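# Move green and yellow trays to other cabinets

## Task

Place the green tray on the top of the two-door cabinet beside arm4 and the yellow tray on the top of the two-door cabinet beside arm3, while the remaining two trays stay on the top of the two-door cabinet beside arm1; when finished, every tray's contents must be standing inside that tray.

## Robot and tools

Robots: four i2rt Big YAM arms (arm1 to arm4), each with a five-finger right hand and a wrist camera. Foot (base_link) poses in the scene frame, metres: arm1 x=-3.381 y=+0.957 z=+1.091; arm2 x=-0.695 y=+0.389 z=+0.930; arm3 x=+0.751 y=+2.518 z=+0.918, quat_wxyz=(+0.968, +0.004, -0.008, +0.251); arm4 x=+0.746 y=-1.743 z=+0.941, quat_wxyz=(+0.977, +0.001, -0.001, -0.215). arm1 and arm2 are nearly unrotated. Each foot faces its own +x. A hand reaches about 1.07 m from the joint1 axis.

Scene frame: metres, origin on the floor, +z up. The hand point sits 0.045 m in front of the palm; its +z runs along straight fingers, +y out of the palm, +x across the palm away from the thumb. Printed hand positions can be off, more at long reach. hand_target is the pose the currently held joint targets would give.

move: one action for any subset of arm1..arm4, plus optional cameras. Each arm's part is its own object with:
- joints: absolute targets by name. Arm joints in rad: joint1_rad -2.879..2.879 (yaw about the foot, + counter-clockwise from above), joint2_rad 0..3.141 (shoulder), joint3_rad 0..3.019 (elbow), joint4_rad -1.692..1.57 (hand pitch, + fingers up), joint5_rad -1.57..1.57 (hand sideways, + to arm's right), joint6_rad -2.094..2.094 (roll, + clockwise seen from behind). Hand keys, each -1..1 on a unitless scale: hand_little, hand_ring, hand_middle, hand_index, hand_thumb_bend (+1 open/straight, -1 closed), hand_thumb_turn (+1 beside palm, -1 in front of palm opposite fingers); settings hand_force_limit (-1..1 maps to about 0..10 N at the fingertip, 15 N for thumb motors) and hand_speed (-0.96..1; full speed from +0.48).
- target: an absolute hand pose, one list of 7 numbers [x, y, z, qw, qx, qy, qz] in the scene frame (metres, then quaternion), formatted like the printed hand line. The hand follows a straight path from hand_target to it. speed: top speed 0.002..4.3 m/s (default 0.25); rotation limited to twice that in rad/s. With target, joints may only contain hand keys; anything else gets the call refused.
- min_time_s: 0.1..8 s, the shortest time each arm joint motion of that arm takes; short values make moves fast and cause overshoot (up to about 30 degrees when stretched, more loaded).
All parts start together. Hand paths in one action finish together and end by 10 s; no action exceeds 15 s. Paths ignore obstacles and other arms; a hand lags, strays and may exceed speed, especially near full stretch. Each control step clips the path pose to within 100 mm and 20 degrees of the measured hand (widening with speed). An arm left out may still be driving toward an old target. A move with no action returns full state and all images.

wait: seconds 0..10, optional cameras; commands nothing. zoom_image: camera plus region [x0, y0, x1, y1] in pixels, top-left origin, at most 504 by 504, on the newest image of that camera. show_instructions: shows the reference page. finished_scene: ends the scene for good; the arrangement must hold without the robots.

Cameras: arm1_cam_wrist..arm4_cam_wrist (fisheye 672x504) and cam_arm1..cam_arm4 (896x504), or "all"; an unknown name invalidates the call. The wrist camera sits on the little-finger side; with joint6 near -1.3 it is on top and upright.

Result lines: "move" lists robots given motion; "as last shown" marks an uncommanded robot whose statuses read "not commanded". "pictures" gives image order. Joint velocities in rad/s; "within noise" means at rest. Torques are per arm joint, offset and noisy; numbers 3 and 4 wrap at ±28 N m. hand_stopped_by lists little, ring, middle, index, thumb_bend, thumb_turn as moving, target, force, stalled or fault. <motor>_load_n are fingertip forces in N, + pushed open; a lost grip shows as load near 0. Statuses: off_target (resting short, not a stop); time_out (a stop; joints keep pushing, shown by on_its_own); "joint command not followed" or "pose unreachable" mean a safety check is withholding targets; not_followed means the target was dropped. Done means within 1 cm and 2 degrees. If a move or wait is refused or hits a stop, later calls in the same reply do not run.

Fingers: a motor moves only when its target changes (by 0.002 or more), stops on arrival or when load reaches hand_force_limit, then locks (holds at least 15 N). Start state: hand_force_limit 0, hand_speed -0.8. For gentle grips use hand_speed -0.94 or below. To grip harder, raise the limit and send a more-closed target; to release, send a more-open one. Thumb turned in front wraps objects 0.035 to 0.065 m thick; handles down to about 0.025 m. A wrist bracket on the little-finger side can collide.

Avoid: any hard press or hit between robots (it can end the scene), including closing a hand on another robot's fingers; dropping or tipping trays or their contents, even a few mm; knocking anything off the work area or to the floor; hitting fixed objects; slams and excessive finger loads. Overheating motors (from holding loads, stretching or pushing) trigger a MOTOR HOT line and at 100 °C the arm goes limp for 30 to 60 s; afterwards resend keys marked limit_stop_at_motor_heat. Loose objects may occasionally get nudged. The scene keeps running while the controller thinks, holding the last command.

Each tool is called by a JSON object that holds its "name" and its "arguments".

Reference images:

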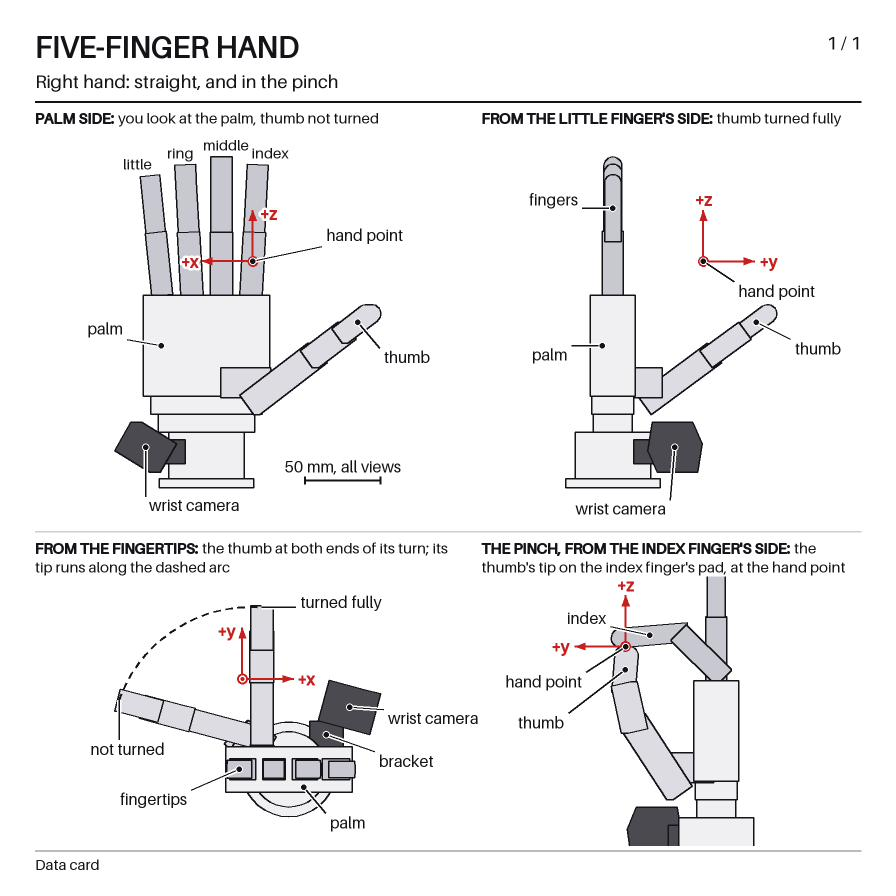

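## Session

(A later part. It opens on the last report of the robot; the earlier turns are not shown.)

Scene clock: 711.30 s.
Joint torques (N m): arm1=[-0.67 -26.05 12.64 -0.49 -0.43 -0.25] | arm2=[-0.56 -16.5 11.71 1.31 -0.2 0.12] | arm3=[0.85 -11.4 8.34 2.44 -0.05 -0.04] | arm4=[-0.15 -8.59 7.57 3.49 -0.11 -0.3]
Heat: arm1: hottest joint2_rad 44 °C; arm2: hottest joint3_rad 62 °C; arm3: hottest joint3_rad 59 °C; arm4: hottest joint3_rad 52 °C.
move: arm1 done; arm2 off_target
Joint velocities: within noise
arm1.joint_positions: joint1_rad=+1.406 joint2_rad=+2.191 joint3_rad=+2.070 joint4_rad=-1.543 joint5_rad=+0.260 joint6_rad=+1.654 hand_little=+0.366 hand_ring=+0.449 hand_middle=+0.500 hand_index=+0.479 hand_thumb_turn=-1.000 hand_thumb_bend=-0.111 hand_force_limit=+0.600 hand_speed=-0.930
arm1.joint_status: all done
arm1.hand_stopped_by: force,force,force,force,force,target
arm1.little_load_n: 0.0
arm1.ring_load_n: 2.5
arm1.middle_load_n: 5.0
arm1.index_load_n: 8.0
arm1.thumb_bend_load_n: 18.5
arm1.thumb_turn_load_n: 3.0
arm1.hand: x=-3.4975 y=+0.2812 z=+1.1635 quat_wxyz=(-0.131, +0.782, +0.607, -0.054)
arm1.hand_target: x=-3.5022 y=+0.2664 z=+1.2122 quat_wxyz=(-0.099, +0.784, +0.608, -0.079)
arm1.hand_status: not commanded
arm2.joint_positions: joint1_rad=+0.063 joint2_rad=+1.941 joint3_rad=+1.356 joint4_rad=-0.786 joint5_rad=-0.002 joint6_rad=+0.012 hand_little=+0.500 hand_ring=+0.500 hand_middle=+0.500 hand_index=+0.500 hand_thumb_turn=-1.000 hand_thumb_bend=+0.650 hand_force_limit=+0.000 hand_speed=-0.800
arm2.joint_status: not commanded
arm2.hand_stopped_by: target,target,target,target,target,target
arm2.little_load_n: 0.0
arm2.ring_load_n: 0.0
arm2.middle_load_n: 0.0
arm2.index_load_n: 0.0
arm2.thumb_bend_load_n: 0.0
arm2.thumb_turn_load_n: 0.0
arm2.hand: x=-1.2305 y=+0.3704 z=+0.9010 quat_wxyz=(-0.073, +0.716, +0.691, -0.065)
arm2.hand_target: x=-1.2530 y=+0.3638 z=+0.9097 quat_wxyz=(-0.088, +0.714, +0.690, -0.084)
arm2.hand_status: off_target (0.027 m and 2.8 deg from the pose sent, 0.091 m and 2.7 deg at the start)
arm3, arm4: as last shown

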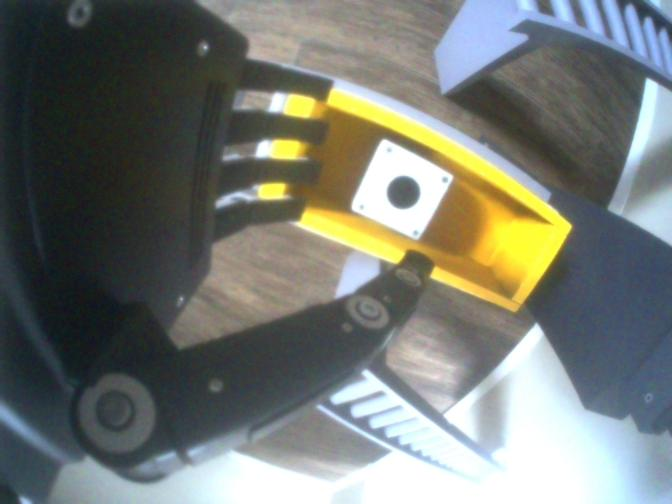

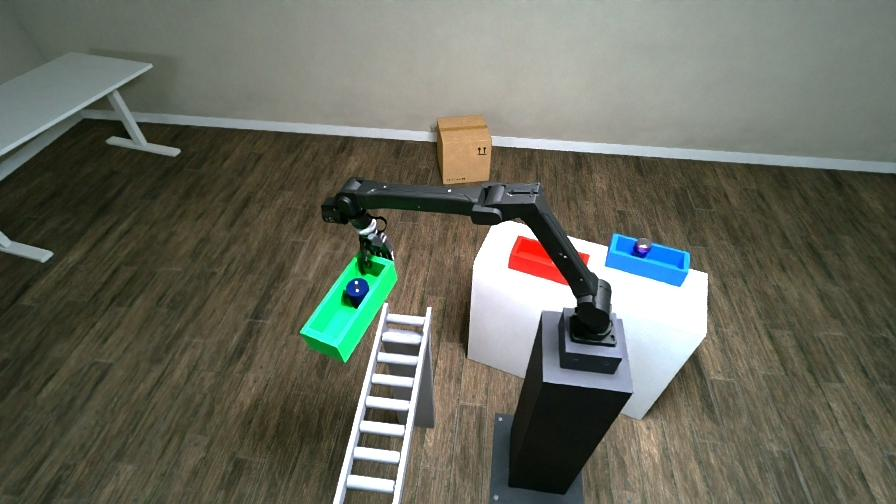

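{"name": "move", "arguments": {"arm1": {"target": [-3.52, 0.352, 1.03, -0.0854, 0.6957, 0.708, -0.087], "speed": 0.12}, "arm2": {"target": [-1.29, 0.361, 0.875, -0.0879, 0.7157, 0.6876, -0.0845], "speed": 0.08}, "cameras": ["arm2_cam_wrist", "cam_arm1"]}}

{"name": "zoom_image", "arguments": {"camera": "arm2_cam_wrist", "region": [200, 20, 600, 340]}}

{"name": "zoom_image", "arguments": {"camera": "cam_arm1", "region": [340, 270, 460, 420]}}

Scene clock: 723.53 s.
Joint torques (N m): arm1=[-0.91 -23.06 7.41 0.61 -0.67 -0.32] | arm2=[-0.62 -18.37 11.6 1.32 -0.15 0.11] | arm3=[0.91 -11.28 8.34 2.41 -0.04 -0.04] | arm4=[-0.32 -8.41 7.6 3.45 -0.14 -0.29]
Heat: arm1: hottest joint2_rad 45 °C; arm2: hottest joint3_rad 62 °C; arm3: hottest joint3_rad 56 °C; arm4: hottest joint3_rad 50 °C.
move: arm1 off_target; arm2 off_target
Joint velocities: within noise
arm1.joint_positions: joint1_rad=+1.337 joint2_rad=+2.114 joint3_rad=+1.493 joint4_rad=-0.931 joint5_rad=+0.248 joint6_rad=+1.314 hand_little=+0.366 hand_ring=+0.449 hand_middle=+0.500 hand_index=+0.479 hand_thumb_turn=-1.000 hand_thumb_bend=-0.111 hand_force_limit=+0.600 hand_speed=-0.930
arm1.joint_status: not commanded
arm1.hand_stopped_by: force,force,force,force,force,target
arm1.little_load_n: 0.5
arm1.ring_load_n: 2.5
arm1.middle_load_n: 5.0
arm1.index_load_n: 7.5
arm1.thumb_bend_load_n: 18.0
arm1.thumb_turn_load_n: 2.5
arm1.hand: x=-3.5144 y=+0.3666 z=+1.0085 quat_wxyz=(-0.105, +0.699, +0.704, -0.071)
arm1.hand_target: x=-3.5179 y=+0.3555 z=+1.0316 quat_wxyz=(-0.086, +0.695, +0.709, -0.086)
arm1.hand_status: off_target (0.027 m and 3.0 deg from the pose sent, 0.153 m and 16.5 deg at the start)
arm2.joint_positions: joint1_rad=+0.066 joint2_rad=+2.064 joint3_rad=+1.464 joint4_rad=-0.768 joint5_rad=-0.004 joint6_rad=+0.023 hand_little=+0.500 hand_ring=+0.500 hand_middle=+0.500 hand_index=+0.500 hand_thumb_turn=-1.000 hand_thumb_bend=+0.650 hand_force_limit=+0.000 hand_speed=-0.800
arm2.joint_status: not commanded
arm2.hand_stopped_by: target,target,target,target,target,target
arm2.little_load_n: 0.0
arm2.ring_load_n: 0.0
arm2.middle_load_n: 0.0
arm2.index_load_n: 0.0
arm2.thumb_bend_load_n: 0.0
arm2.thumb_turn_load_n: 0.0
arm2.hand: x=-1.2669 y=+0.3690 z=+0.8691 quat_wxyz=(-0.073, +0.718, +0.689, -0.067)
arm2.hand_target: x=-1.2888 y=+0.3607 z=+0.8749 quat_wxyz=(-0.087, +0.715, +0.688, -0.085)
arm2.hand_status: off_target (0.025 m and 2.6 deg from the pose sent, 0.066 m and 2.8 deg at the start)
arm3, arm4: as last shown

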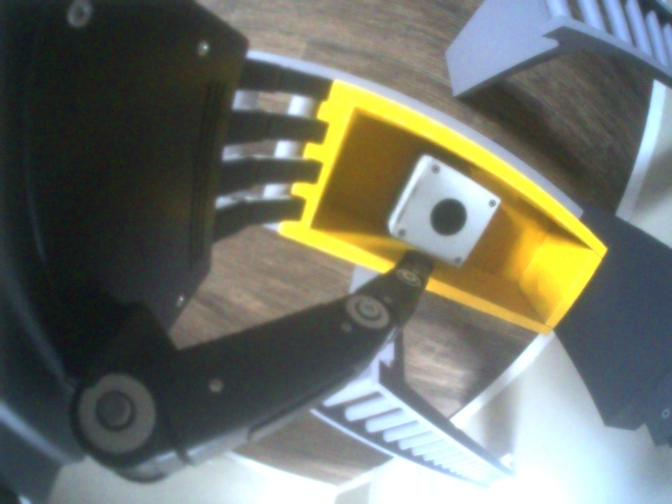

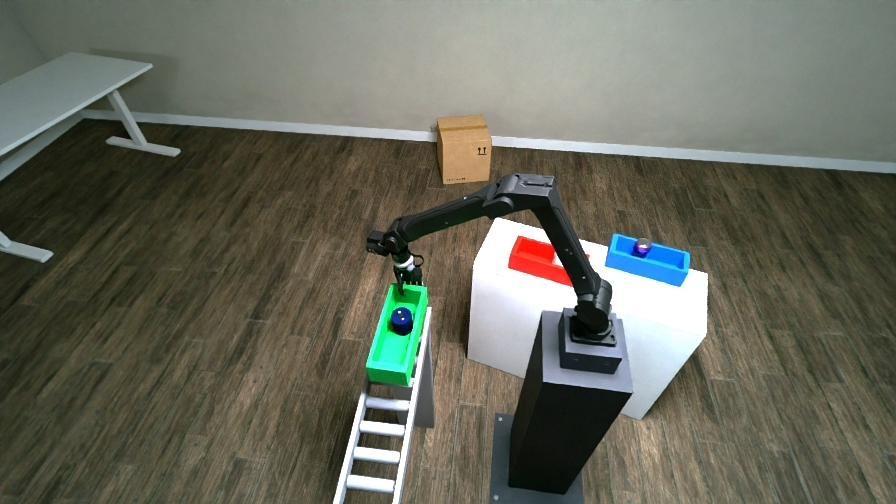

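Scaled by 1.260 from the camera's image (finer frame: 960x720).

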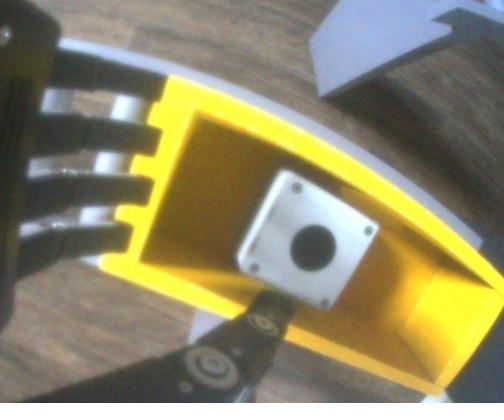

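Scaled by 3.360 from the camera's image (finer frame: 1280x720).

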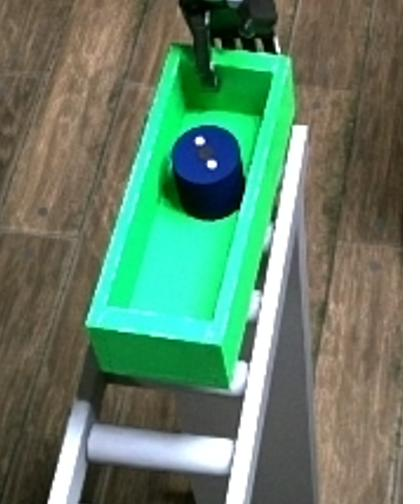

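{"name": "move", "arguments": {"arm1": {"target": [-3.52, 0.350, 0.965, -0.0854, 0.6957, 0.708, -0.087], "speed": 0.08}, "arm2": {"target": [-1.307, 0.358, 0.83, -0.0879, 0.7157, 0.6876, -0.0845], "speed": 0.08}, "cameras": ["arm2_cam_wrist", "cam_arm1"]}}

{"name": "zoom_image", "arguments": {"camera": "cam_arm1", "region": [340, 280, 460, 430]}}

Scene clock: 729.23 s.
Joint torques (N m): arm1=[-0.44 -21.19 6.9 0.73 -0.69 -0.26] | arm2=[0.03 -16.56 10.37 1.73 0 0.15] | arm3=[0.85 -11.28 8.34 2.43 -0.05 -0.04] | arm4=[-0.67 -8.53 7.57 3.33 -0.14 -0.3]
Heat: arm1: hottest joint2_rad 44 °C; arm2: hottest joint3_rad 61 °C; arm3: hottest joint3_rad 56 °C; arm4: hottest joint3_rad 49 °C.
move: arm1 off_target; arm2 off_target
Joint velocities: within noise
arm1.joint_positions: joint1_rad=+1.337 joint2_rad=+2.202 joint3_rad=+1.485 joint4_rad=-0.816 joint5_rad=+0.248 joint6_rad=+1.311 hand_little=+0.366 hand_ring=+0.449 hand_middle=+0.500 hand_index=+0.479 hand_thumb_turn=-1.000 hand_thumb_bend=-0.111 hand_force_limit=+0.600 hand_speed=-0.930
arm1.joint_status: not commanded
arm1.hand_stopped_by: force,force,force,force,force,target
arm1.little_load_n: 0.5
arm1.ring_load_n: 2.5
arm1.middle_load_n: 5.0
arm1.index_load_n: 7.5
arm1.thumb_bend_load_n: 18.5
arm1.thumb_turn_load_n: 2.5
arm1.hand: x=-3.5164 y=+0.3600 z=+0.9572 quat_wxyz=(-0.100, +0.698, +0.704, -0.079)
arm1.hand_target: x=-3.5192 y=+0.3528 z=+0.9645 quat_wxyz=(-0.088, +0.696, +0.708, -0.083)
arm1.hand_status: off_target (0.013 m and 2.0 deg from the pose sent, 0.047 m and 3.0 deg at the start)
arm2.joint_positions: joint1_rad=+0.070 joint2_rad=+2.139 joint3_rad=+1.524 joint4_rad=-0.711 joint5_rad=-0.002 joint6_rad=+0.028 hand_little=+0.500 hand_ring=+0.500 hand_middle=+0.500 hand_index=+0.500 hand_thumb_turn=-1.000 hand_thumb_bend=+0.650 hand_force_limit=+0.000 hand_speed=-0.800
arm2.joint_status: not commanded
arm2.hand_stopped_by: target,target,target,target,target,target
arm2.little_load_n: 0.0
arm2.ring_load_n: 0.0
arm2.middle_load_n: -2.5
arm2.index_load_n: 0.0
arm2.thumb_bend_load_n: 0.0
arm2.thumb_turn_load_n: 0.0
arm2.hand: x=-1.2969 y=+0.3672 z=+0.8454 quat_wxyz=(-0.088, +0.717, +0.687, -0.082)
arm2.hand_target: x=-1.3054 y=+0.3582 z=+0.8299 quat_wxyz=(-0.089, +0.715, +0.688, -0.084)
arm2.hand_status: off_target (0.021 m and 0.4 deg from the pose sent, 0.057 m and 2.6 deg at the start)
arm3, arm4: as last shown
arm3.little_load_n: -0.5

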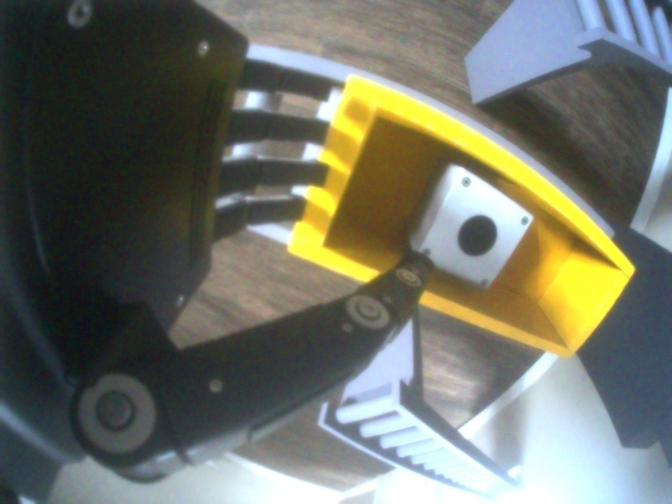

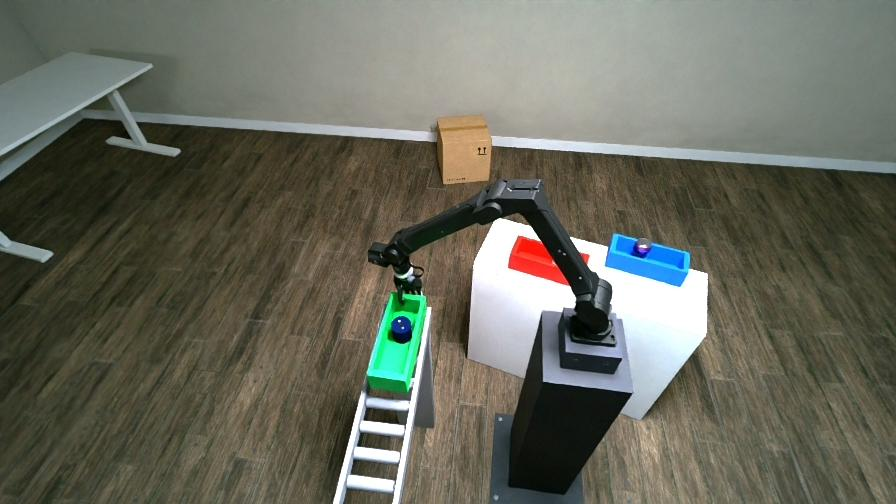

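Scaled by 3.360 from the camera's image (finer frame: 1280x720).

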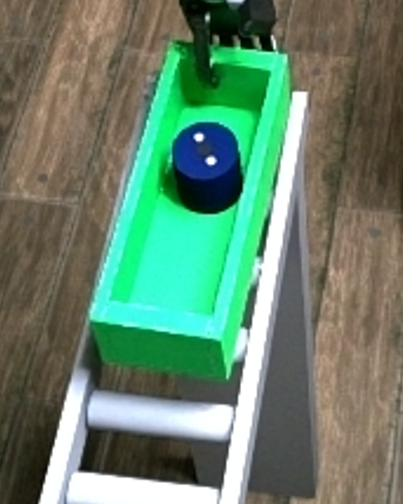

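{"name": "move", "arguments": {"arm1": {"target": [-3.52, 0.350, 0.925, -0.0854, 0.6957, 0.708, -0.087], "speed": 0.06}, "arm2": {"target": [-1.307, 0.358, 0.88, -0.0879, 0.7157, 0.6876, -0.0845], "speed": 0.08}, "cameras": ["cam_arm1"]}}

{"name": "zoom_image", "arguments": {"camera": "cam_arm1", "region": [340, 280, 460, 430]}}

{"name": "move", "arguments": {"arm2": {"target": [-1.335, 0.358, 0.87, -0.0879, 0.7157, 0.6876, -0.0845], "speed": 0.08}, "cameras": ["arm2_cam_wrist"]}}

Scene clock: 735.97 s.
Joint torques (N m): arm1=[-0.38 -21.19 6.6 0.83 -0.68 -0.27] | arm2=[-0.09 -20.66 11.58 0.13 -0.11 0.12] | arm3=[0.91 -11.22 8.34 2.41 -0.05 -0.04] | arm4=[-0.15 -8.29 7.58 3.55 -0.12 -0.29]
Heat: arm1: hottest joint2_rad 44 °C; arm2: hottest joint3_rad 60 °C; arm3: hottest joint3_rad 55 °C; arm4: hottest joint3_rad 48 °C.
move: arm1 done; arm2 off_target
Joint velocities: within noise
arm1.joint_positions: joint1_rad=+1.337 joint2_rad=+2.268 joint3_rad=+1.485 joint4_rad=-0.738 joint5_rad=+0.248 joint6_rad=+1.311 hand_little=+0.366 hand_ring=+0.449 hand_middle=+0.500 hand_index=+0.479 hand_thumb_turn=-1.000 hand_thumb_bend=-0.111 hand_force_limit=+0.600 hand_speed=-0.930
arm1.joint_status: not commanded
arm1.hand_stopped_by: force,force,force,force,force,target
arm1.little_load_n: 0.5
arm1.ring_load_n: 2.5
arm1.middle_load_n: 5.0
arm1.index_load_n: 7.5
arm1.thumb_bend_load_n: 19.0
arm1.thumb_turn_load_n: 2.0
arm1.hand: x=-3.5174 y=+0.3571 z=+0.9201 quat_wxyz=(-0.097, +0.699, +0.703, -0.084)
arm1.hand_target: x=-3.5199 y=+0.3501 z=+0.9253 quat_wxyz=(-0.085, +0.696, +0.708, -0.088)
arm1.hand_status: done (0.009 m and 1.5 deg from the pose sent, 0.034 m and 2.0 deg at the start)
arm2.joint_positions: joint1_rad=+0.070 joint2_rad=+2.122 joint3_rad=+1.539 joint4_rad=-0.774 joint5_rad=-0.004 joint6_rad=+0.029 hand_little=+0.500 hand_ring=+0.500 hand_middle=+0.500 hand_index=+0.500 hand_thumb_turn=-1.000 hand_thumb_bend=+0.650 hand_force_limit=+0.000 hand_speed=-0.800
arm2.joint_status: not commanded
arm2.hand_stopped_by: target,target,target,target,target,target
arm2.little_load_n: 0.0
arm2.ring_load_n: 0.0
arm2.middle_load_n: -0.5
arm2.index_load_n: 0.0
arm2.thumb_bend_load_n: 0.0
arm2.thumb_turn_load_n: 0.0
arm2.hand: x=-1.2907 y=+0.3666 z=+0.8599 quat_wxyz=(-0.077, +0.718, +0.688, -0.071)
arm2.hand_target: x=-1.3071 y=+0.3578 z=+0.8798 quat_wxyz=(-0.088, +0.716, +0.687, -0.086)
arm2.hand_status: off_target (0.027 m and 2.0 deg from the pose sent, 0.037 m and 0.4 deg at the start)
arm3, arm4: as last shown
arm3.little_load_n: 0.0

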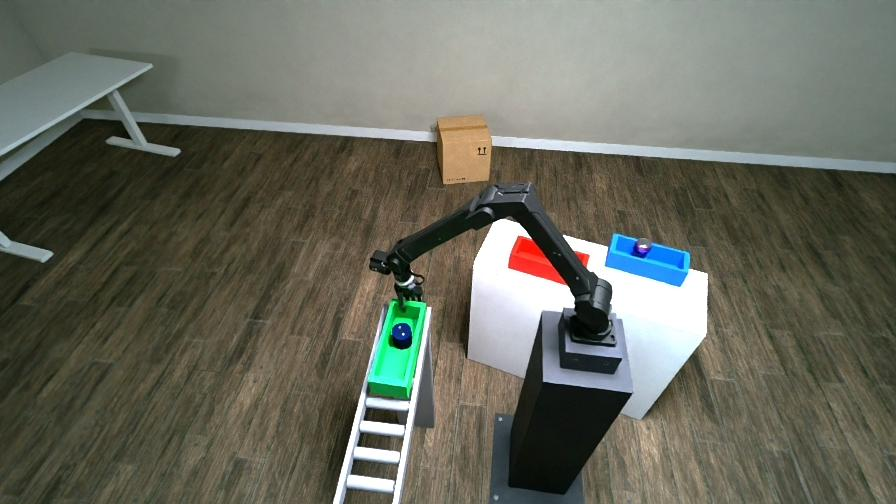

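Scaled by 3.360 from the camera's image (finer frame: 1280x720).

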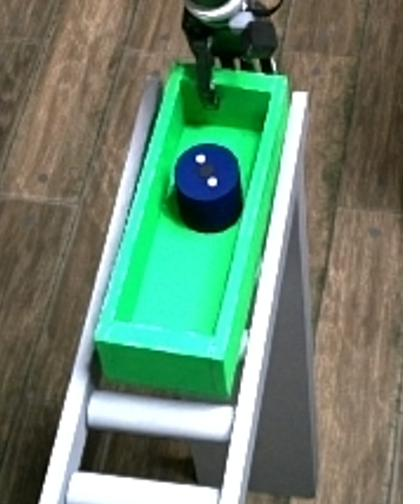

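Scene clock: 737.10 s.
Joint torques (N m): arm1=[-0.56 -21.25 6.61 0.77 -0.67 -0.26] | arm2=[-0.26 -19.96 11.79 0.24 -0.08 0.11] | arm3=[0.91 -11.28 8.32 2.43 -0.05 -0.04] | arm4=[-0.38 -8.7 7.54 3.44 -0.15 -0.32]
Heat: arm1: hottest joint2_rad 43 °C; arm2: hottest joint3_rad 60 °C; arm3: hottest joint3_rad 55 °C; arm4: hottest joint3_rad 48 °C.
move: arm2 off_target
Joint velocities: within noise
arm1, arm3, arm4: as last shown
arm1.ring_load_n: 3.0
arm1.thumb_bend_load_n: 18.5
arm1.thumb_turn_load_n: 2.5
arm2.joint_positions: joint1_rad=+0.072 joint2_rad=+2.179 joint3_rad=+1.648 joint4_rad=-0.808 joint5_rad=-0.004 joint6_rad=+0.029 hand_little=+0.500 hand_ring=+0.500 hand_middle=+0.500 hand_index=+0.500 hand_thumb_turn=-1.000 hand_thumb_bend=+0.650 hand_force_limit=+0.000 hand_speed=-0.800
arm2.joint_status: not commanded
arm2.hand_stopped_by: target,target,target,target,target,target
arm2.little_load_n: 0.0
arm2.ring_load_n: 0.0
arm2.middle_load_n: 0.0
arm2.index_load_n: 0.0
arm2.thumb_bend_load_n: 0.0
arm2.thumb_turn_load_n: 0.0
arm2.hand: x=-1.3221 y=+0.3661 z=+0.8617 quat_wxyz=(-0.083, +0.717, +0.688, -0.078)
arm2.hand_target: x=-1.3344 y=+0.3575 z=+0.8691 quat_wxyz=(-0.088, +0.715, +0.688, -0.084)
arm2.hand_status: off_target (0.017 m and 0.9 deg from the pose sent, 0.046 m and 2.0 deg at the start)

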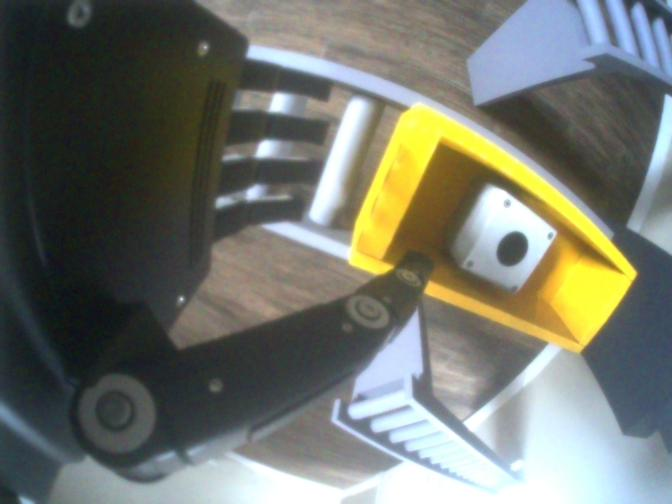

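{"name": "move", "arguments": {"arm1": {"target": [-3.52, 0.344, 0.915, -0.0847, 0.6895, 0.7139, -0.0877], "speed": 0.06}, "arm2": {"target": [-1.295, 0.353, 0.86, -0.0879, 0.7157, 0.6876, -0.0845], "speed": 0.08}, "cameras": ["arm2_cam_wrist", "cam_arm1"]}}

{"name": "zoom_image", "arguments": {"camera": "cam_arm1", "region": [370, 290, 450, 350]}}

{"name": "zoom_image", "arguments": {"camera": "cam_arm1", "region": [350, 350, 430, 410]}}

Scene clock: 743.80 s.
Joint torques (N m): arm1=[-0.26 -19.08 8.4 0.95 -0.7 -0.27] | arm2=[-0.32 -20.42 8.2 1.25 -0.01 0.13] | arm3=[0.85 -11.28 8.34 2.43 -0.04 -0.03] | arm4=[-0.21 -8 7.34 3.55 -0.15 -0.28]
Heat: arm1: hottest joint2_rad 43 °C; arm2: hottest joint3_rad 59 °C; arm3: hottest joint3_rad 54 °C; arm4: hottest joint3_rad 48 °C.
move: arm1 off_target; arm2 off_target
Joint velocities: within noise
arm1.joint_positions: joint1_rad=+1.337 joint2_rad=+2.271 joint3_rad=+1.487 joint4_rad=-0.733 joint5_rad=+0.247 joint6_rad=+1.294 hand_little=+0.366 hand_ring=+0.449 hand_middle=+0.500 hand_index=+0.479 hand_thumb_turn=-1.000 hand_thumb_bend=-0.111 hand_force_limit=+0.600 hand_speed=-0.930
arm1.joint_status: not commanded
arm1.hand_stopped_by: force,force,force,force,force,target
arm1.little_load_n: 0.5
arm1.ring_load_n: 2.0
arm1.middle_load_n: 4.5
arm1.index_load_n: 7.5
arm1.thumb_bend_load_n: 18.5
arm1.thumb_turn_load_n: 3.5
arm1.hand: x=-3.5169 y=+0.3569 z=+0.9188 quat_wxyz=(-0.097, +0.693, +0.709, -0.085)
arm1.hand_target: x=-3.5198 y=+0.3435 z=+0.9157 quat_wxyz=(-0.084, +0.689, +0.714, -0.088)
arm1.hand_status: off_target (0.014 m and 1.6 deg from the pose sent, 0.014 m and 2.2 deg at the start)
arm2.joint_positions: joint1_rad=+0.078 joint2_rad=+2.124 joint3_rad=+1.518 joint4_rad=-0.750 joint5_rad=-0.004 joint6_rad=+0.046 hand_little=+0.500 hand_ring=+0.500 hand_middle=+0.500 hand_index=+0.500 hand_thumb_turn=-1.000 hand_thumb_bend=+0.650 hand_force_limit=+0.000 hand_speed=-0.800
arm2.joint_status: not commanded
arm2.hand_stopped_by: target,target,target,target,target,target
arm2.little_load_n: 0.0
arm2.ring_load_n: 0.0
arm2.middle_load_n: 0.0
arm2.index_load_n: 0.0
arm2.thumb_bend_load_n: 0.0
arm2.thumb_turn_load_n: 0.0
arm2.hand: x=-1.2870 y=+0.3611 z=+0.8523 quat_wxyz=(-0.076, +0.722, +0.684, -0.073)
arm2.hand_target: x=-1.2947 y=+0.3533 z=+0.8607 quat_wxyz=(-0.087, +0.719, +0.684, -0.085)
arm2.hand_status: off_target (0.014 m and 2.0 deg from the pose sent, 0.030 m and 0.9 deg at the start)
arm3.joint_positions: joint1_rad=+0.139 joint2_rad=+1.485 joint3_rad=+0.702 joint4_rad=+0.272 joint5_rad=+0.077 joint6_rad=-1.169 hand_little=+1.000 hand_ring=+1.000 hand_middle=+1.000 hand_index=+1.000 hand_thumb_turn=+1.000 hand_thumb_bend=+1.000 hand_force_limit=+0.000 hand_speed=-0.800
arm3.joint_status: not commanded
arm3.hand_stopped_by: target,target,target,target,target,target
arm3.little_load_n: 0.0
arm3.ring_load_n: 0.0
arm3.middle_load_n: 0.0
arm3.index_load_n: 0.0
arm3.thumb_bend_load_n: 0.0
arm3.thumb_turn_load_n: 0.0
arm3.hand: x=+1.2106 y=+2.7919 z=+0.9962 quat_wxyz=(-0.228, +0.854, +0.085, +0.460)
arm3.hand_target: x=+1.2118 y=+2.7968 z=+0.9940 quat_wxyz=(-0.231, +0.850, +0.092, +0.464)
arm3.hand_status: not commanded
arm4.joint_positions: joint1_rad=+0.131 joint2_rad=+1.483 joint3_rad=+0.716 joint4_rad=+0.273 joint5_rad=+0.090 joint6_rad=-1.154 hand_little=+1.000 hand_ring=+1.000 hand_middle=+1.000 hand_index=+1.000 hand_thumb_turn=+1.000 hand_thumb_bend=+1.000 hand_force_limit=+0.000 hand_speed=-0.800
arm4.joint_status: not commanded
arm4.hand_stopped_by: target,target,target,target,target,target
arm4.little_load_n: 0.0
arm4.ring_load_n: 0.0
arm4.middle_load_n: 0.0
arm4.index_load_n: 0.0
arm4.thumb_bend_load_n: 0.0
arm4.thumb_turn_load_n: 0.0
arm4.hand: x=+1.2414 y=-1.9614 z=+1.0186 quat_wxyz=(+0.008, +0.794, -0.324, +0.514)
arm4.hand_target: x=+1.2418 y=-1.9547 z=+1.0094 quat_wxyz=(+0.008, +0.800, -0.311, +0.512)
arm4.hand_status: not commanded

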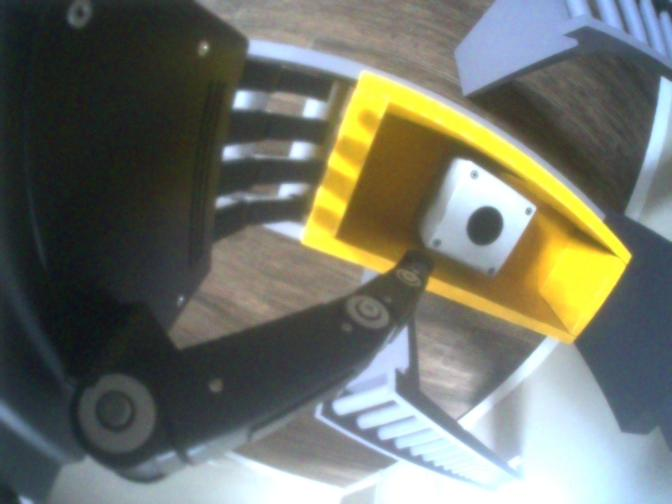

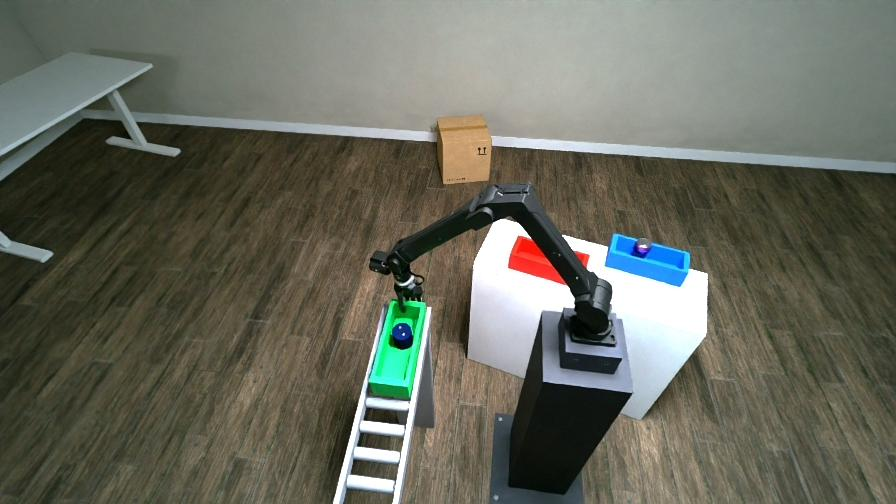

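Scaled by 6.300 from the camera's image (finer frame: 1280x720).

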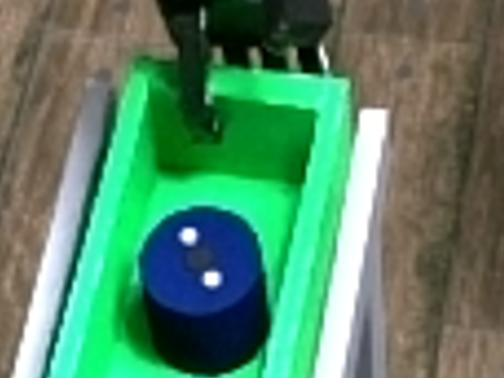

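Scaled by 6.300 from the camera's image (finer frame: 1280x720).

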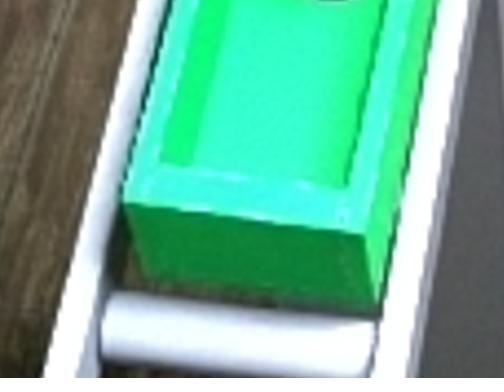

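{"name": "move", "arguments": {"arm1": {"target": [-3.52, 0.334, 0.945, -0.0852, 0.6939, 0.7096, -0.0872], "speed": 0.06}, "arm2": {"target": [-1.300, 0.354, 0.805, -0.0879, 0.7157, 0.6876, -0.0845], "speed": 0.06}, "cameras": ["arm2_cam_wrist", "cam_arm1"]}}

{"name": "zoom_image", "arguments": {"camera": "cam_arm1", "region": [350, 350, 430, 410]}}

Scene clock: 748.47 s.
Joint torques (N m): arm1=[0.03 -22.12 9.32 -0.36 -0.61 -0.07] | arm2=[-0.21 -18.9 8.18 1.39 0.02 0.03] | arm3=[0.85 -11.28 8.32 2.41 -0.05 -0.04] | arm4=[-0.62 -8.12 7.49 3.54 -0.14 -0.29]
Heat: arm1: hottest joint3_rad 43 °C; arm2: hottest joint3_rad 58 °C; arm3: hottest joint3_rad 54 °C; arm4: hottest joint3_rad 47 °C.
move: arm1 off_target; arm2 done
Joint velocities: within noise
arm1.joint_positions: joint1_rad=+1.337 joint2_rad=+2.271 joint3_rad=+1.508 joint4_rad=-0.776 joint5_rad=+0.247 joint6_rad=+1.294 hand_little=+0.367 hand_ring=+0.449 hand_middle=+0.500 hand_index=+0.479 hand_thumb_turn=-1.000 hand_thumb_bend=-0.111 hand_force_limit=+0.600 hand_speed=-0.930
arm1.joint_status: not commanded
arm1.hand_stopped_by: force,force,force,force,force,target
arm1.little_load_n: 1.0
arm1.ring_load_n: 3.0
arm1.middle_load_n: 5.0
arm1.index_load_n: 7.5
arm1.thumb_bend_load_n: 18.5
arm1.thumb_turn_load_n: 3.0
arm1.hand: x=-3.5168 y=+0.3571 z=+0.9241 quat_wxyz=(-0.102, +0.692, +0.710, -0.075)
arm1.hand_target: x=-3.5197 y=+0.3348 z=+0.9446 quat_wxyz=(-0.085, +0.694, +0.710, -0.088)
arm1.hand_status: off_target (0.031 m and 2.4 deg from the pose sent, 0.035 m and 1.4 deg at the start)
arm2.joint_positions: joint1_rad=+0.080 joint2_rad=+2.198 joint3_rad=+1.514 joint4_rad=-0.651 joint5_rad=-0.004 joint6_rad=+0.046 hand_little=+0.500 hand_ring=+0.500 hand_middle=+0.500 hand_index=+0.500 hand_thumb_turn=-1.000 hand_thumb_bend=+0.650 hand_force_limit=+0.000 hand_speed=-0.800
arm2.joint_status: not commanded
arm2.hand_stopped_by: target,target,target,target,target,target
arm2.little_load_n: 0.0
arm2.ring_load_n: 0.0
arm2.middle_load_n: 0.0
arm2.index_load_n: 0.0
arm2.thumb_bend_load_n: 0.0
arm2.thumb_turn_load_n: 0.0
arm2.hand: x=-1.2954 y=+0.3608 z=+0.8092 quat_wxyz=(-0.084, +0.720, +0.684, -0.081)
arm2.hand_target: x=-1.2997 y=+0.3533 z=+0.8053 quat_wxyz=(-0.088, +0.715, +0.688, -0.085)
arm2.hand_status: done (0.009 m and 0.9 deg from the pose sent, 0.050 m and 2.0 deg at the start)
arm3, arm4: as last shown
arm3.ring_load_n: -0.5

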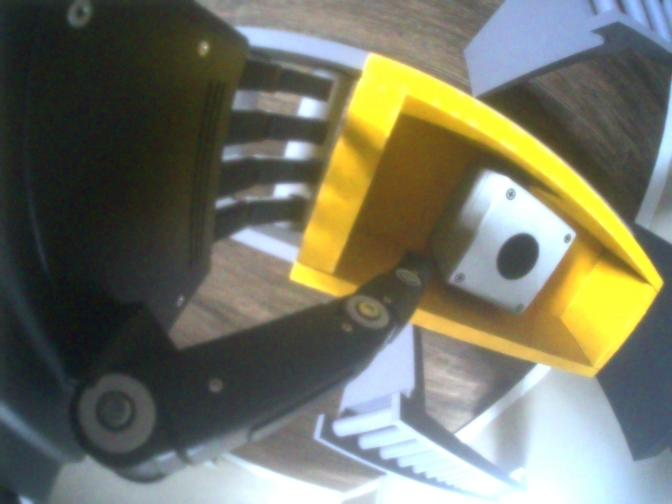

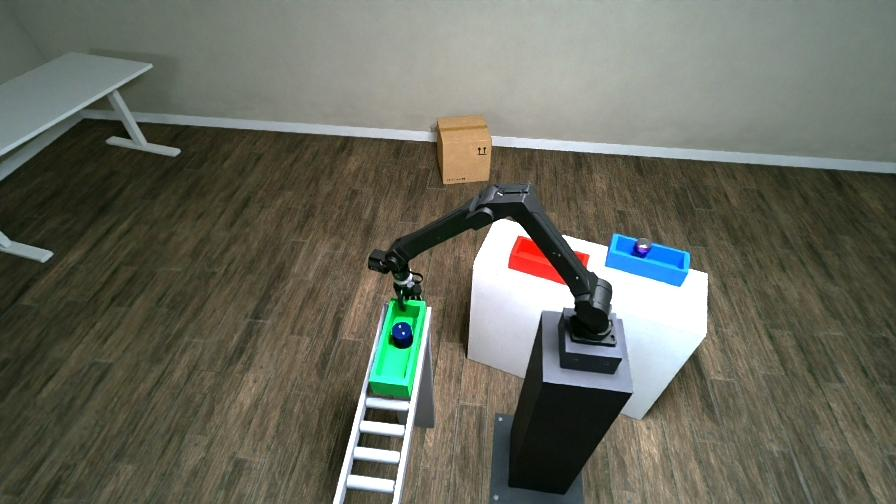

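Scaled by 6.300 from the camera's image (finer frame: 1280x720).

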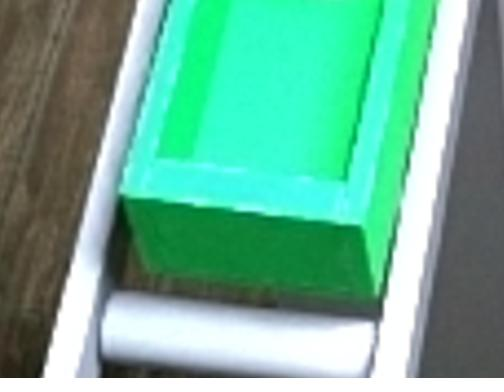

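{"name": "move", "arguments": {"arm1": {"target": [-3.52, 0.33, 0.985, -0.0852, 0.6939, 0.7096, -0.0872], "speed": 0.06}, "arm2": {"target": [-1.298, 0.354, 0.768, -0.0879, 0.7157, 0.6876, -0.0845], "speed": 0.05}, "cameras": ["arm2_cam_wrist"]}}

{"name": "move", "arguments": {"arm1": {"target": [-3.52, 0.342, 0.915, -0.0852, 0.6939, 0.7096, -0.0872], "speed": 0.06}, "cameras": ["cam_arm1"]}}

{"name": "zoom_image", "arguments": {"camera": "cam_arm1", "region": [350, 350, 430, 410]}}

{"name": "zoom_image", "arguments": {"camera": "cam_arm1", "region": [370, 290, 450, 350]}}

Scene clock: 753.30 s.
Joint torques (N m): arm1=[0.15 -24.29 9.59 -0.43 -0.61 -0.06] | arm2=[0.15 -19.02 7.51 1.32 0.06 0.02] | arm3=[0.85 -11.28 8.34 2.43 -0.05 -0.04] | arm4=[-0.03 -8.59 7.64 3.38 -0.14 -0.31]
Heat: arm1: hottest joint3_rad 43 °C; arm2: hottest joint3_rad 57 °C; arm3: hottest joint3_rad 53 °C; arm4: hottest joint3_rad 47 °C.
move: arm1 off_target; arm2 done
Joint velocities: within noise
arm1.joint_positions: joint1_rad=+1.337 joint2_rad=+2.242 joint3_rad=+1.530 joint4_rad=-0.845 joint5_rad=+0.247 joint6_rad=+1.294 hand_little=+0.367 hand_ring=+0.449 hand_middle=+0.500 hand_index=+0.479 hand_thumb_turn=-1.000 hand_thumb_bend=-0.111 hand_force_limit=+0.600 hand_speed=-0.930
arm1.joint_status: not commanded
arm1.hand_stopped_by: force,force,force,force,force,target
arm1.little_load_n: 1.0
arm1.ring_load_n: 3.0
arm1.middle_load_n: 4.5
arm1.index_load_n: 7.5
arm1.thumb_bend_load_n: 18.5
arm1.thumb_turn_load_n: 2.5
arm1.hand: x=-3.5168 y=+0.3564 z=+0.9466 quat_wxyz=(-0.107, +0.692, +0.711, -0.067)
arm1.hand_target: x=-3.5204 y=+0.3282 z=+0.9842 quat_wxyz=(-0.083, +0.694, +0.709, -0.091)
arm1.hand_status: off_target (0.047 m and 3.4 deg from the pose sent, 0.067 m and 2.4 deg at the start)
arm2.joint_positions: joint1_rad=+0.080 joint2_rad=+2.256 joint3_rad=+1.510 joint4_rad=-0.585 joint5_rad=-0.004 joint6_rad=+0.046 hand_little=+0.500 hand_ring=+0.500 hand_middle=+0.500 hand_index=+0.500 hand_thumb_turn=-1.000 hand_thumb_bend=+0.650 hand_force_limit=+0.000 hand_speed=-0.800
arm2.joint_status: not commanded
arm2.hand_stopped_by: target,target,target,target,target,target
arm2.little_load_n: 0.0
arm2.ring_load_n: 0.0
arm2.middle_load_n: 0.0
arm2.index_load_n: 0.0
arm2.thumb_bend_load_n: 0.0
arm2.thumb_turn_load_n: 0.0
arm2.hand: x=-1.2955 y=+0.3612 z=+0.7745 quat_wxyz=(-0.085, +0.720, +0.684, -0.082)
arm2.hand_target: x=-1.2976 y=+0.3541 z=+0.7687 quat_wxyz=(-0.088, +0.716, +0.688, -0.084)
arm2.hand_status: done (0.010 m and 0.8 deg from the pose sent, 0.042 m and 0.9 deg at the start)
arm3, arm4: as last shown
arm3.ring_load_n: 0.0
arm4.thumb_bend_load_n: -0.5

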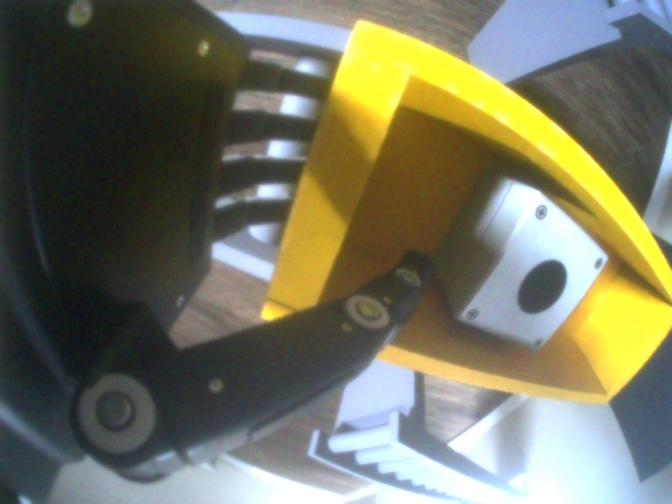

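Scene clock: 755.00 s.
Joint torques (N m): arm1=[-0.21 -20.72 6.22 1.02 -0.59 -0.08] | arm2=[-0.38 -19.78 7.69 1.46 0.01 0.09] | arm3=[0.85 -11.28 8.34 2.44 -0.05 -0.04] | arm4=[-0.44 -8.47 7.41 3.37 -0.18 -0.31]
Heat: arm1: hottest joint3_rad 43 °C; arm2: hottest joint3_rad 57 °C; arm3: hottest joint3_rad 53 °C; arm4: hottest joint3_rad 47 °C.
move: arm1 done
Joint velocities: within noise
arm1.joint_positions: joint1_rad=+1.337 joint2_rad=+2.289 joint3_rad=+1.525 joint4_rad=-0.756 joint5_rad=+0.247 joint6_rad=+1.291 hand_little=+0.367 hand_ring=+0.449 hand_middle=+0.500 hand_index=+0.479 hand_thumb_turn=-1.000 hand_thumb_bend=-0.111 hand_force_limit=+0.600 hand_speed=-0.930
arm1.joint_status: not commanded
arm1.hand_stopped_by: force,force,force,force,force,target
arm1.little_load_n: 1.0
arm1.ring_load_n: 3.0
arm1.middle_load_n: 5.0
arm1.index_load_n: 7.0
arm1.thumb_bend_load_n: 18.5
arm1.thumb_turn_load_n: 4.0
arm1.hand: x=-3.5190 y=+0.3484 z=+0.9186 quat_wxyz=(-0.098, +0.692, +0.711, -0.083)
arm1.hand_target: x=-3.5191 y=+0.3453 z=+0.9154 quat_wxyz=(-0.088, +0.693, +0.711, -0.083)
arm1.hand_status: done (0.007 m and 1.5 deg from the pose sent, 0.035 m and 3.4 deg at the start)
arm2, arm3, arm4: as last shown
arm2.index_load_n: 0.5
arm2.thumb_bend_load_n: -0.5
arm4.thumb_bend_load_n: 0.0

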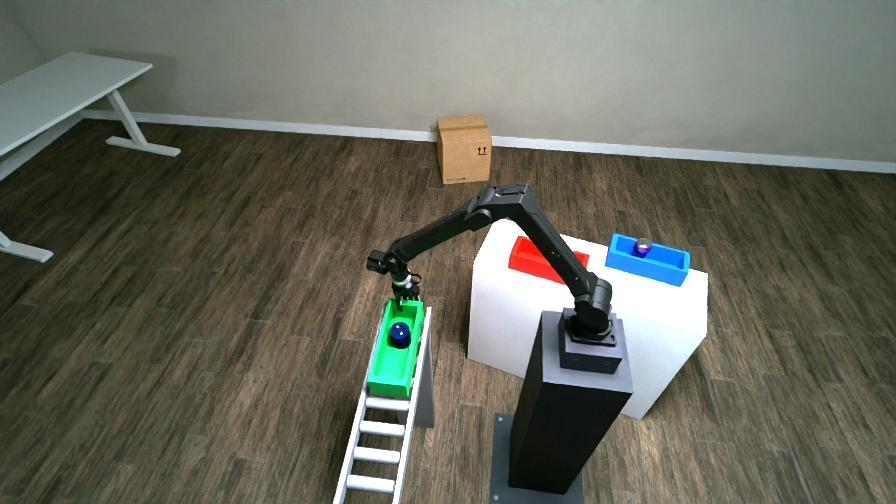

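Scaled by 6.300 from the camera's image (finer frame: 1280x720).

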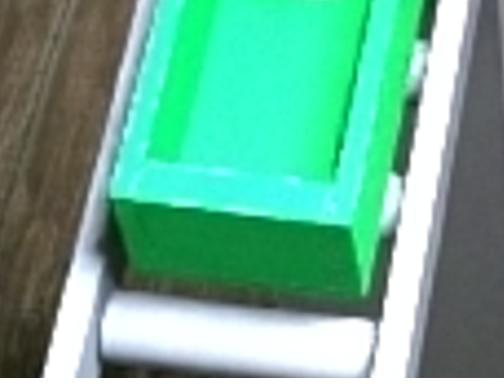

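Scaled by 6.300 from the camera's image (finer frame: 1280x720).

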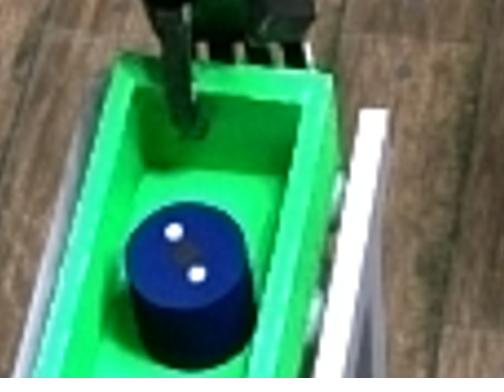

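{"name": "move", "arguments": {"arm1": {"target": [-3.52, 0.344, 0.903, -0.0852, 0.6939, 0.7096, -0.0872], "speed": 0.06}, "arm2": {"joints": {"hand_speed": -0.85, "hand_force_limit": -0.6, "hand_thumb_bend": -0.6}}, "cameras": ["arm2_cam_wrist", "cam_arm1"]}}

{"name": "zoom_image", "arguments": {"camera": "cam_arm1", "region": [350, 350, 430, 410]}}

Scene clock: 762.50 s.
Joint torques (N m): arm1=[-0.21 -19.08 5.98 2.09 -0.62 -0.07] | arm2=[0.21 -19.08 7.47 1.43 0.03 0.1] | arm3=[0.85 -11.28 8.31 2.43 -0.05 -0.04] | arm4=[-0.21 -8.59 7.6 3.52 -0.15 -0.31]
Heat: arm1: hottest joint2_rad 42 °C; arm2: hottest joint3_rad 56 °C; arm3: hottest joint3_rad 53 °C; arm4: hottest joint3_rad 46 °C.
move: arm1 off_target; arm2 off_target
Joint velocities: arm1=[within noise] | arm2=[within noise] | arm3=[within noise] | arm4=[-0.005 -0.005 -0.012 -0.002 0.154 -0.066]
arm1.joint_positions: joint1_rad=+1.337 joint2_rad=+2.289 joint3_rad=+1.522 joint4_rad=-0.746 joint5_rad=+0.247 joint6_rad=+1.283 hand_little=+0.367 hand_ring=+0.449 hand_middle=+0.500 hand_index=+0.479 hand_thumb_turn=-1.000 hand_thumb_bend=-0.111 hand_force_limit=+0.600 hand_speed=-0.930
arm1.joint_status: not commanded
arm1.hand_stopped_by: force,force,force,force,force,target
arm1.little_load_n: 1.5
arm1.ring_load_n: 2.5
arm1.middle_load_n: 4.5
arm1.index_load_n: 6.5
arm1.thumb_bend_load_n: 18.0
arm1.thumb_turn_load_n: 4.5
arm1.hand: x=-3.5191 y=+0.3476 z=+0.9179 quat_wxyz=(-0.096, +0.689, +0.713, -0.086)
arm1.hand_target: x=-3.5195 y=+0.3454 z=+0.9033 quat_wxyz=(-0.086, +0.691, +0.712, -0.086)
arm1.hand_status: off_target (0.015 m and 1.4 deg from the pose sent, 0.016 m and 1.5 deg at the start)
arm2.joint_positions: joint1_rad=+0.080 joint2_rad=+2.256 joint3_rad=+1.510 joint4_rad=-0.584 joint5_rad=-0.004 joint6_rad=+0.044 hand_little=+0.500 hand_ring=+0.500 hand_middle=+0.500 hand_index=+0.500 hand_thumb_turn=-1.000 hand_thumb_bend=+0.072 hand_force_limit=-0.600 hand_speed=-0.850
arm2.joint_status: hand_thumb_bend off_target (ended at +0.072, target -0.600); the others done
arm2.hand_stopped_by: target,target,target,target,force,target
arm2.little_load_n: 0.0
arm2.ring_load_n: 0.0
arm2.middle_load_n: 2.0
arm2.index_load_n: 0.0
arm2.thumb_bend_load_n: 4.0
arm2.thumb_turn_load_n: 0.5
arm2.hand: x=-1.2959 y=+0.3613 z=+0.7745 quat_wxyz=(-0.085, +0.719, +0.684, -0.082)
arm2.hand_target: x=-1.2977 y=+0.3542 z=+0.7687 quat_wxyz=(-0.088, +0.715, +0.688, -0.085)
arm2.hand_status: not commanded
arm3, arm4: as last shown

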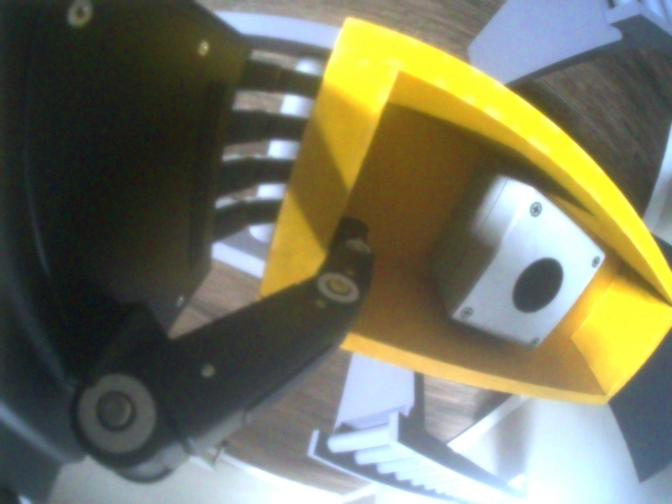

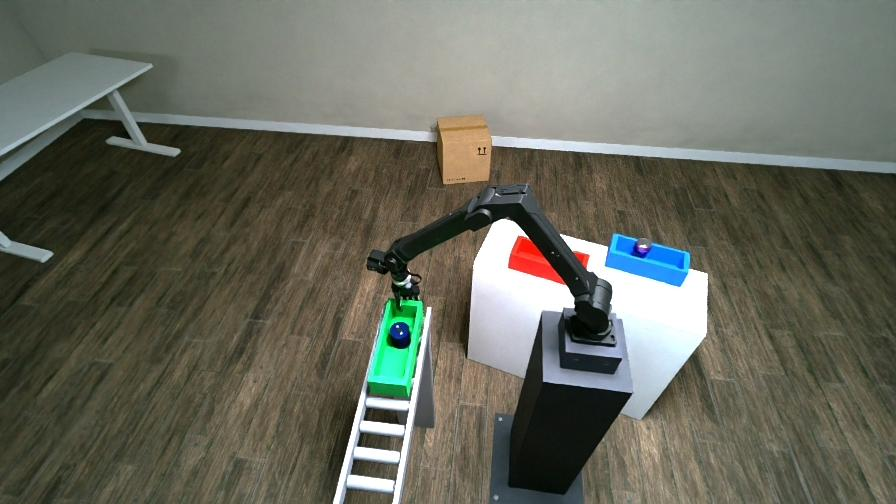

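Scaled by 6.300 from the camera's image (finer frame: 1280x720).

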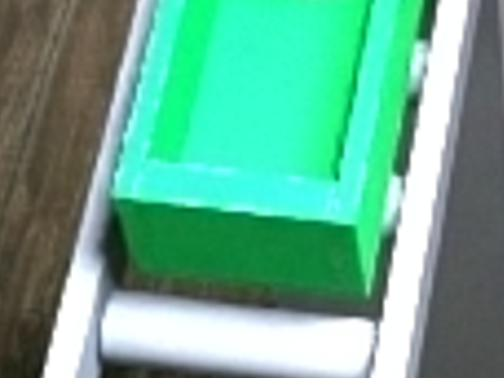

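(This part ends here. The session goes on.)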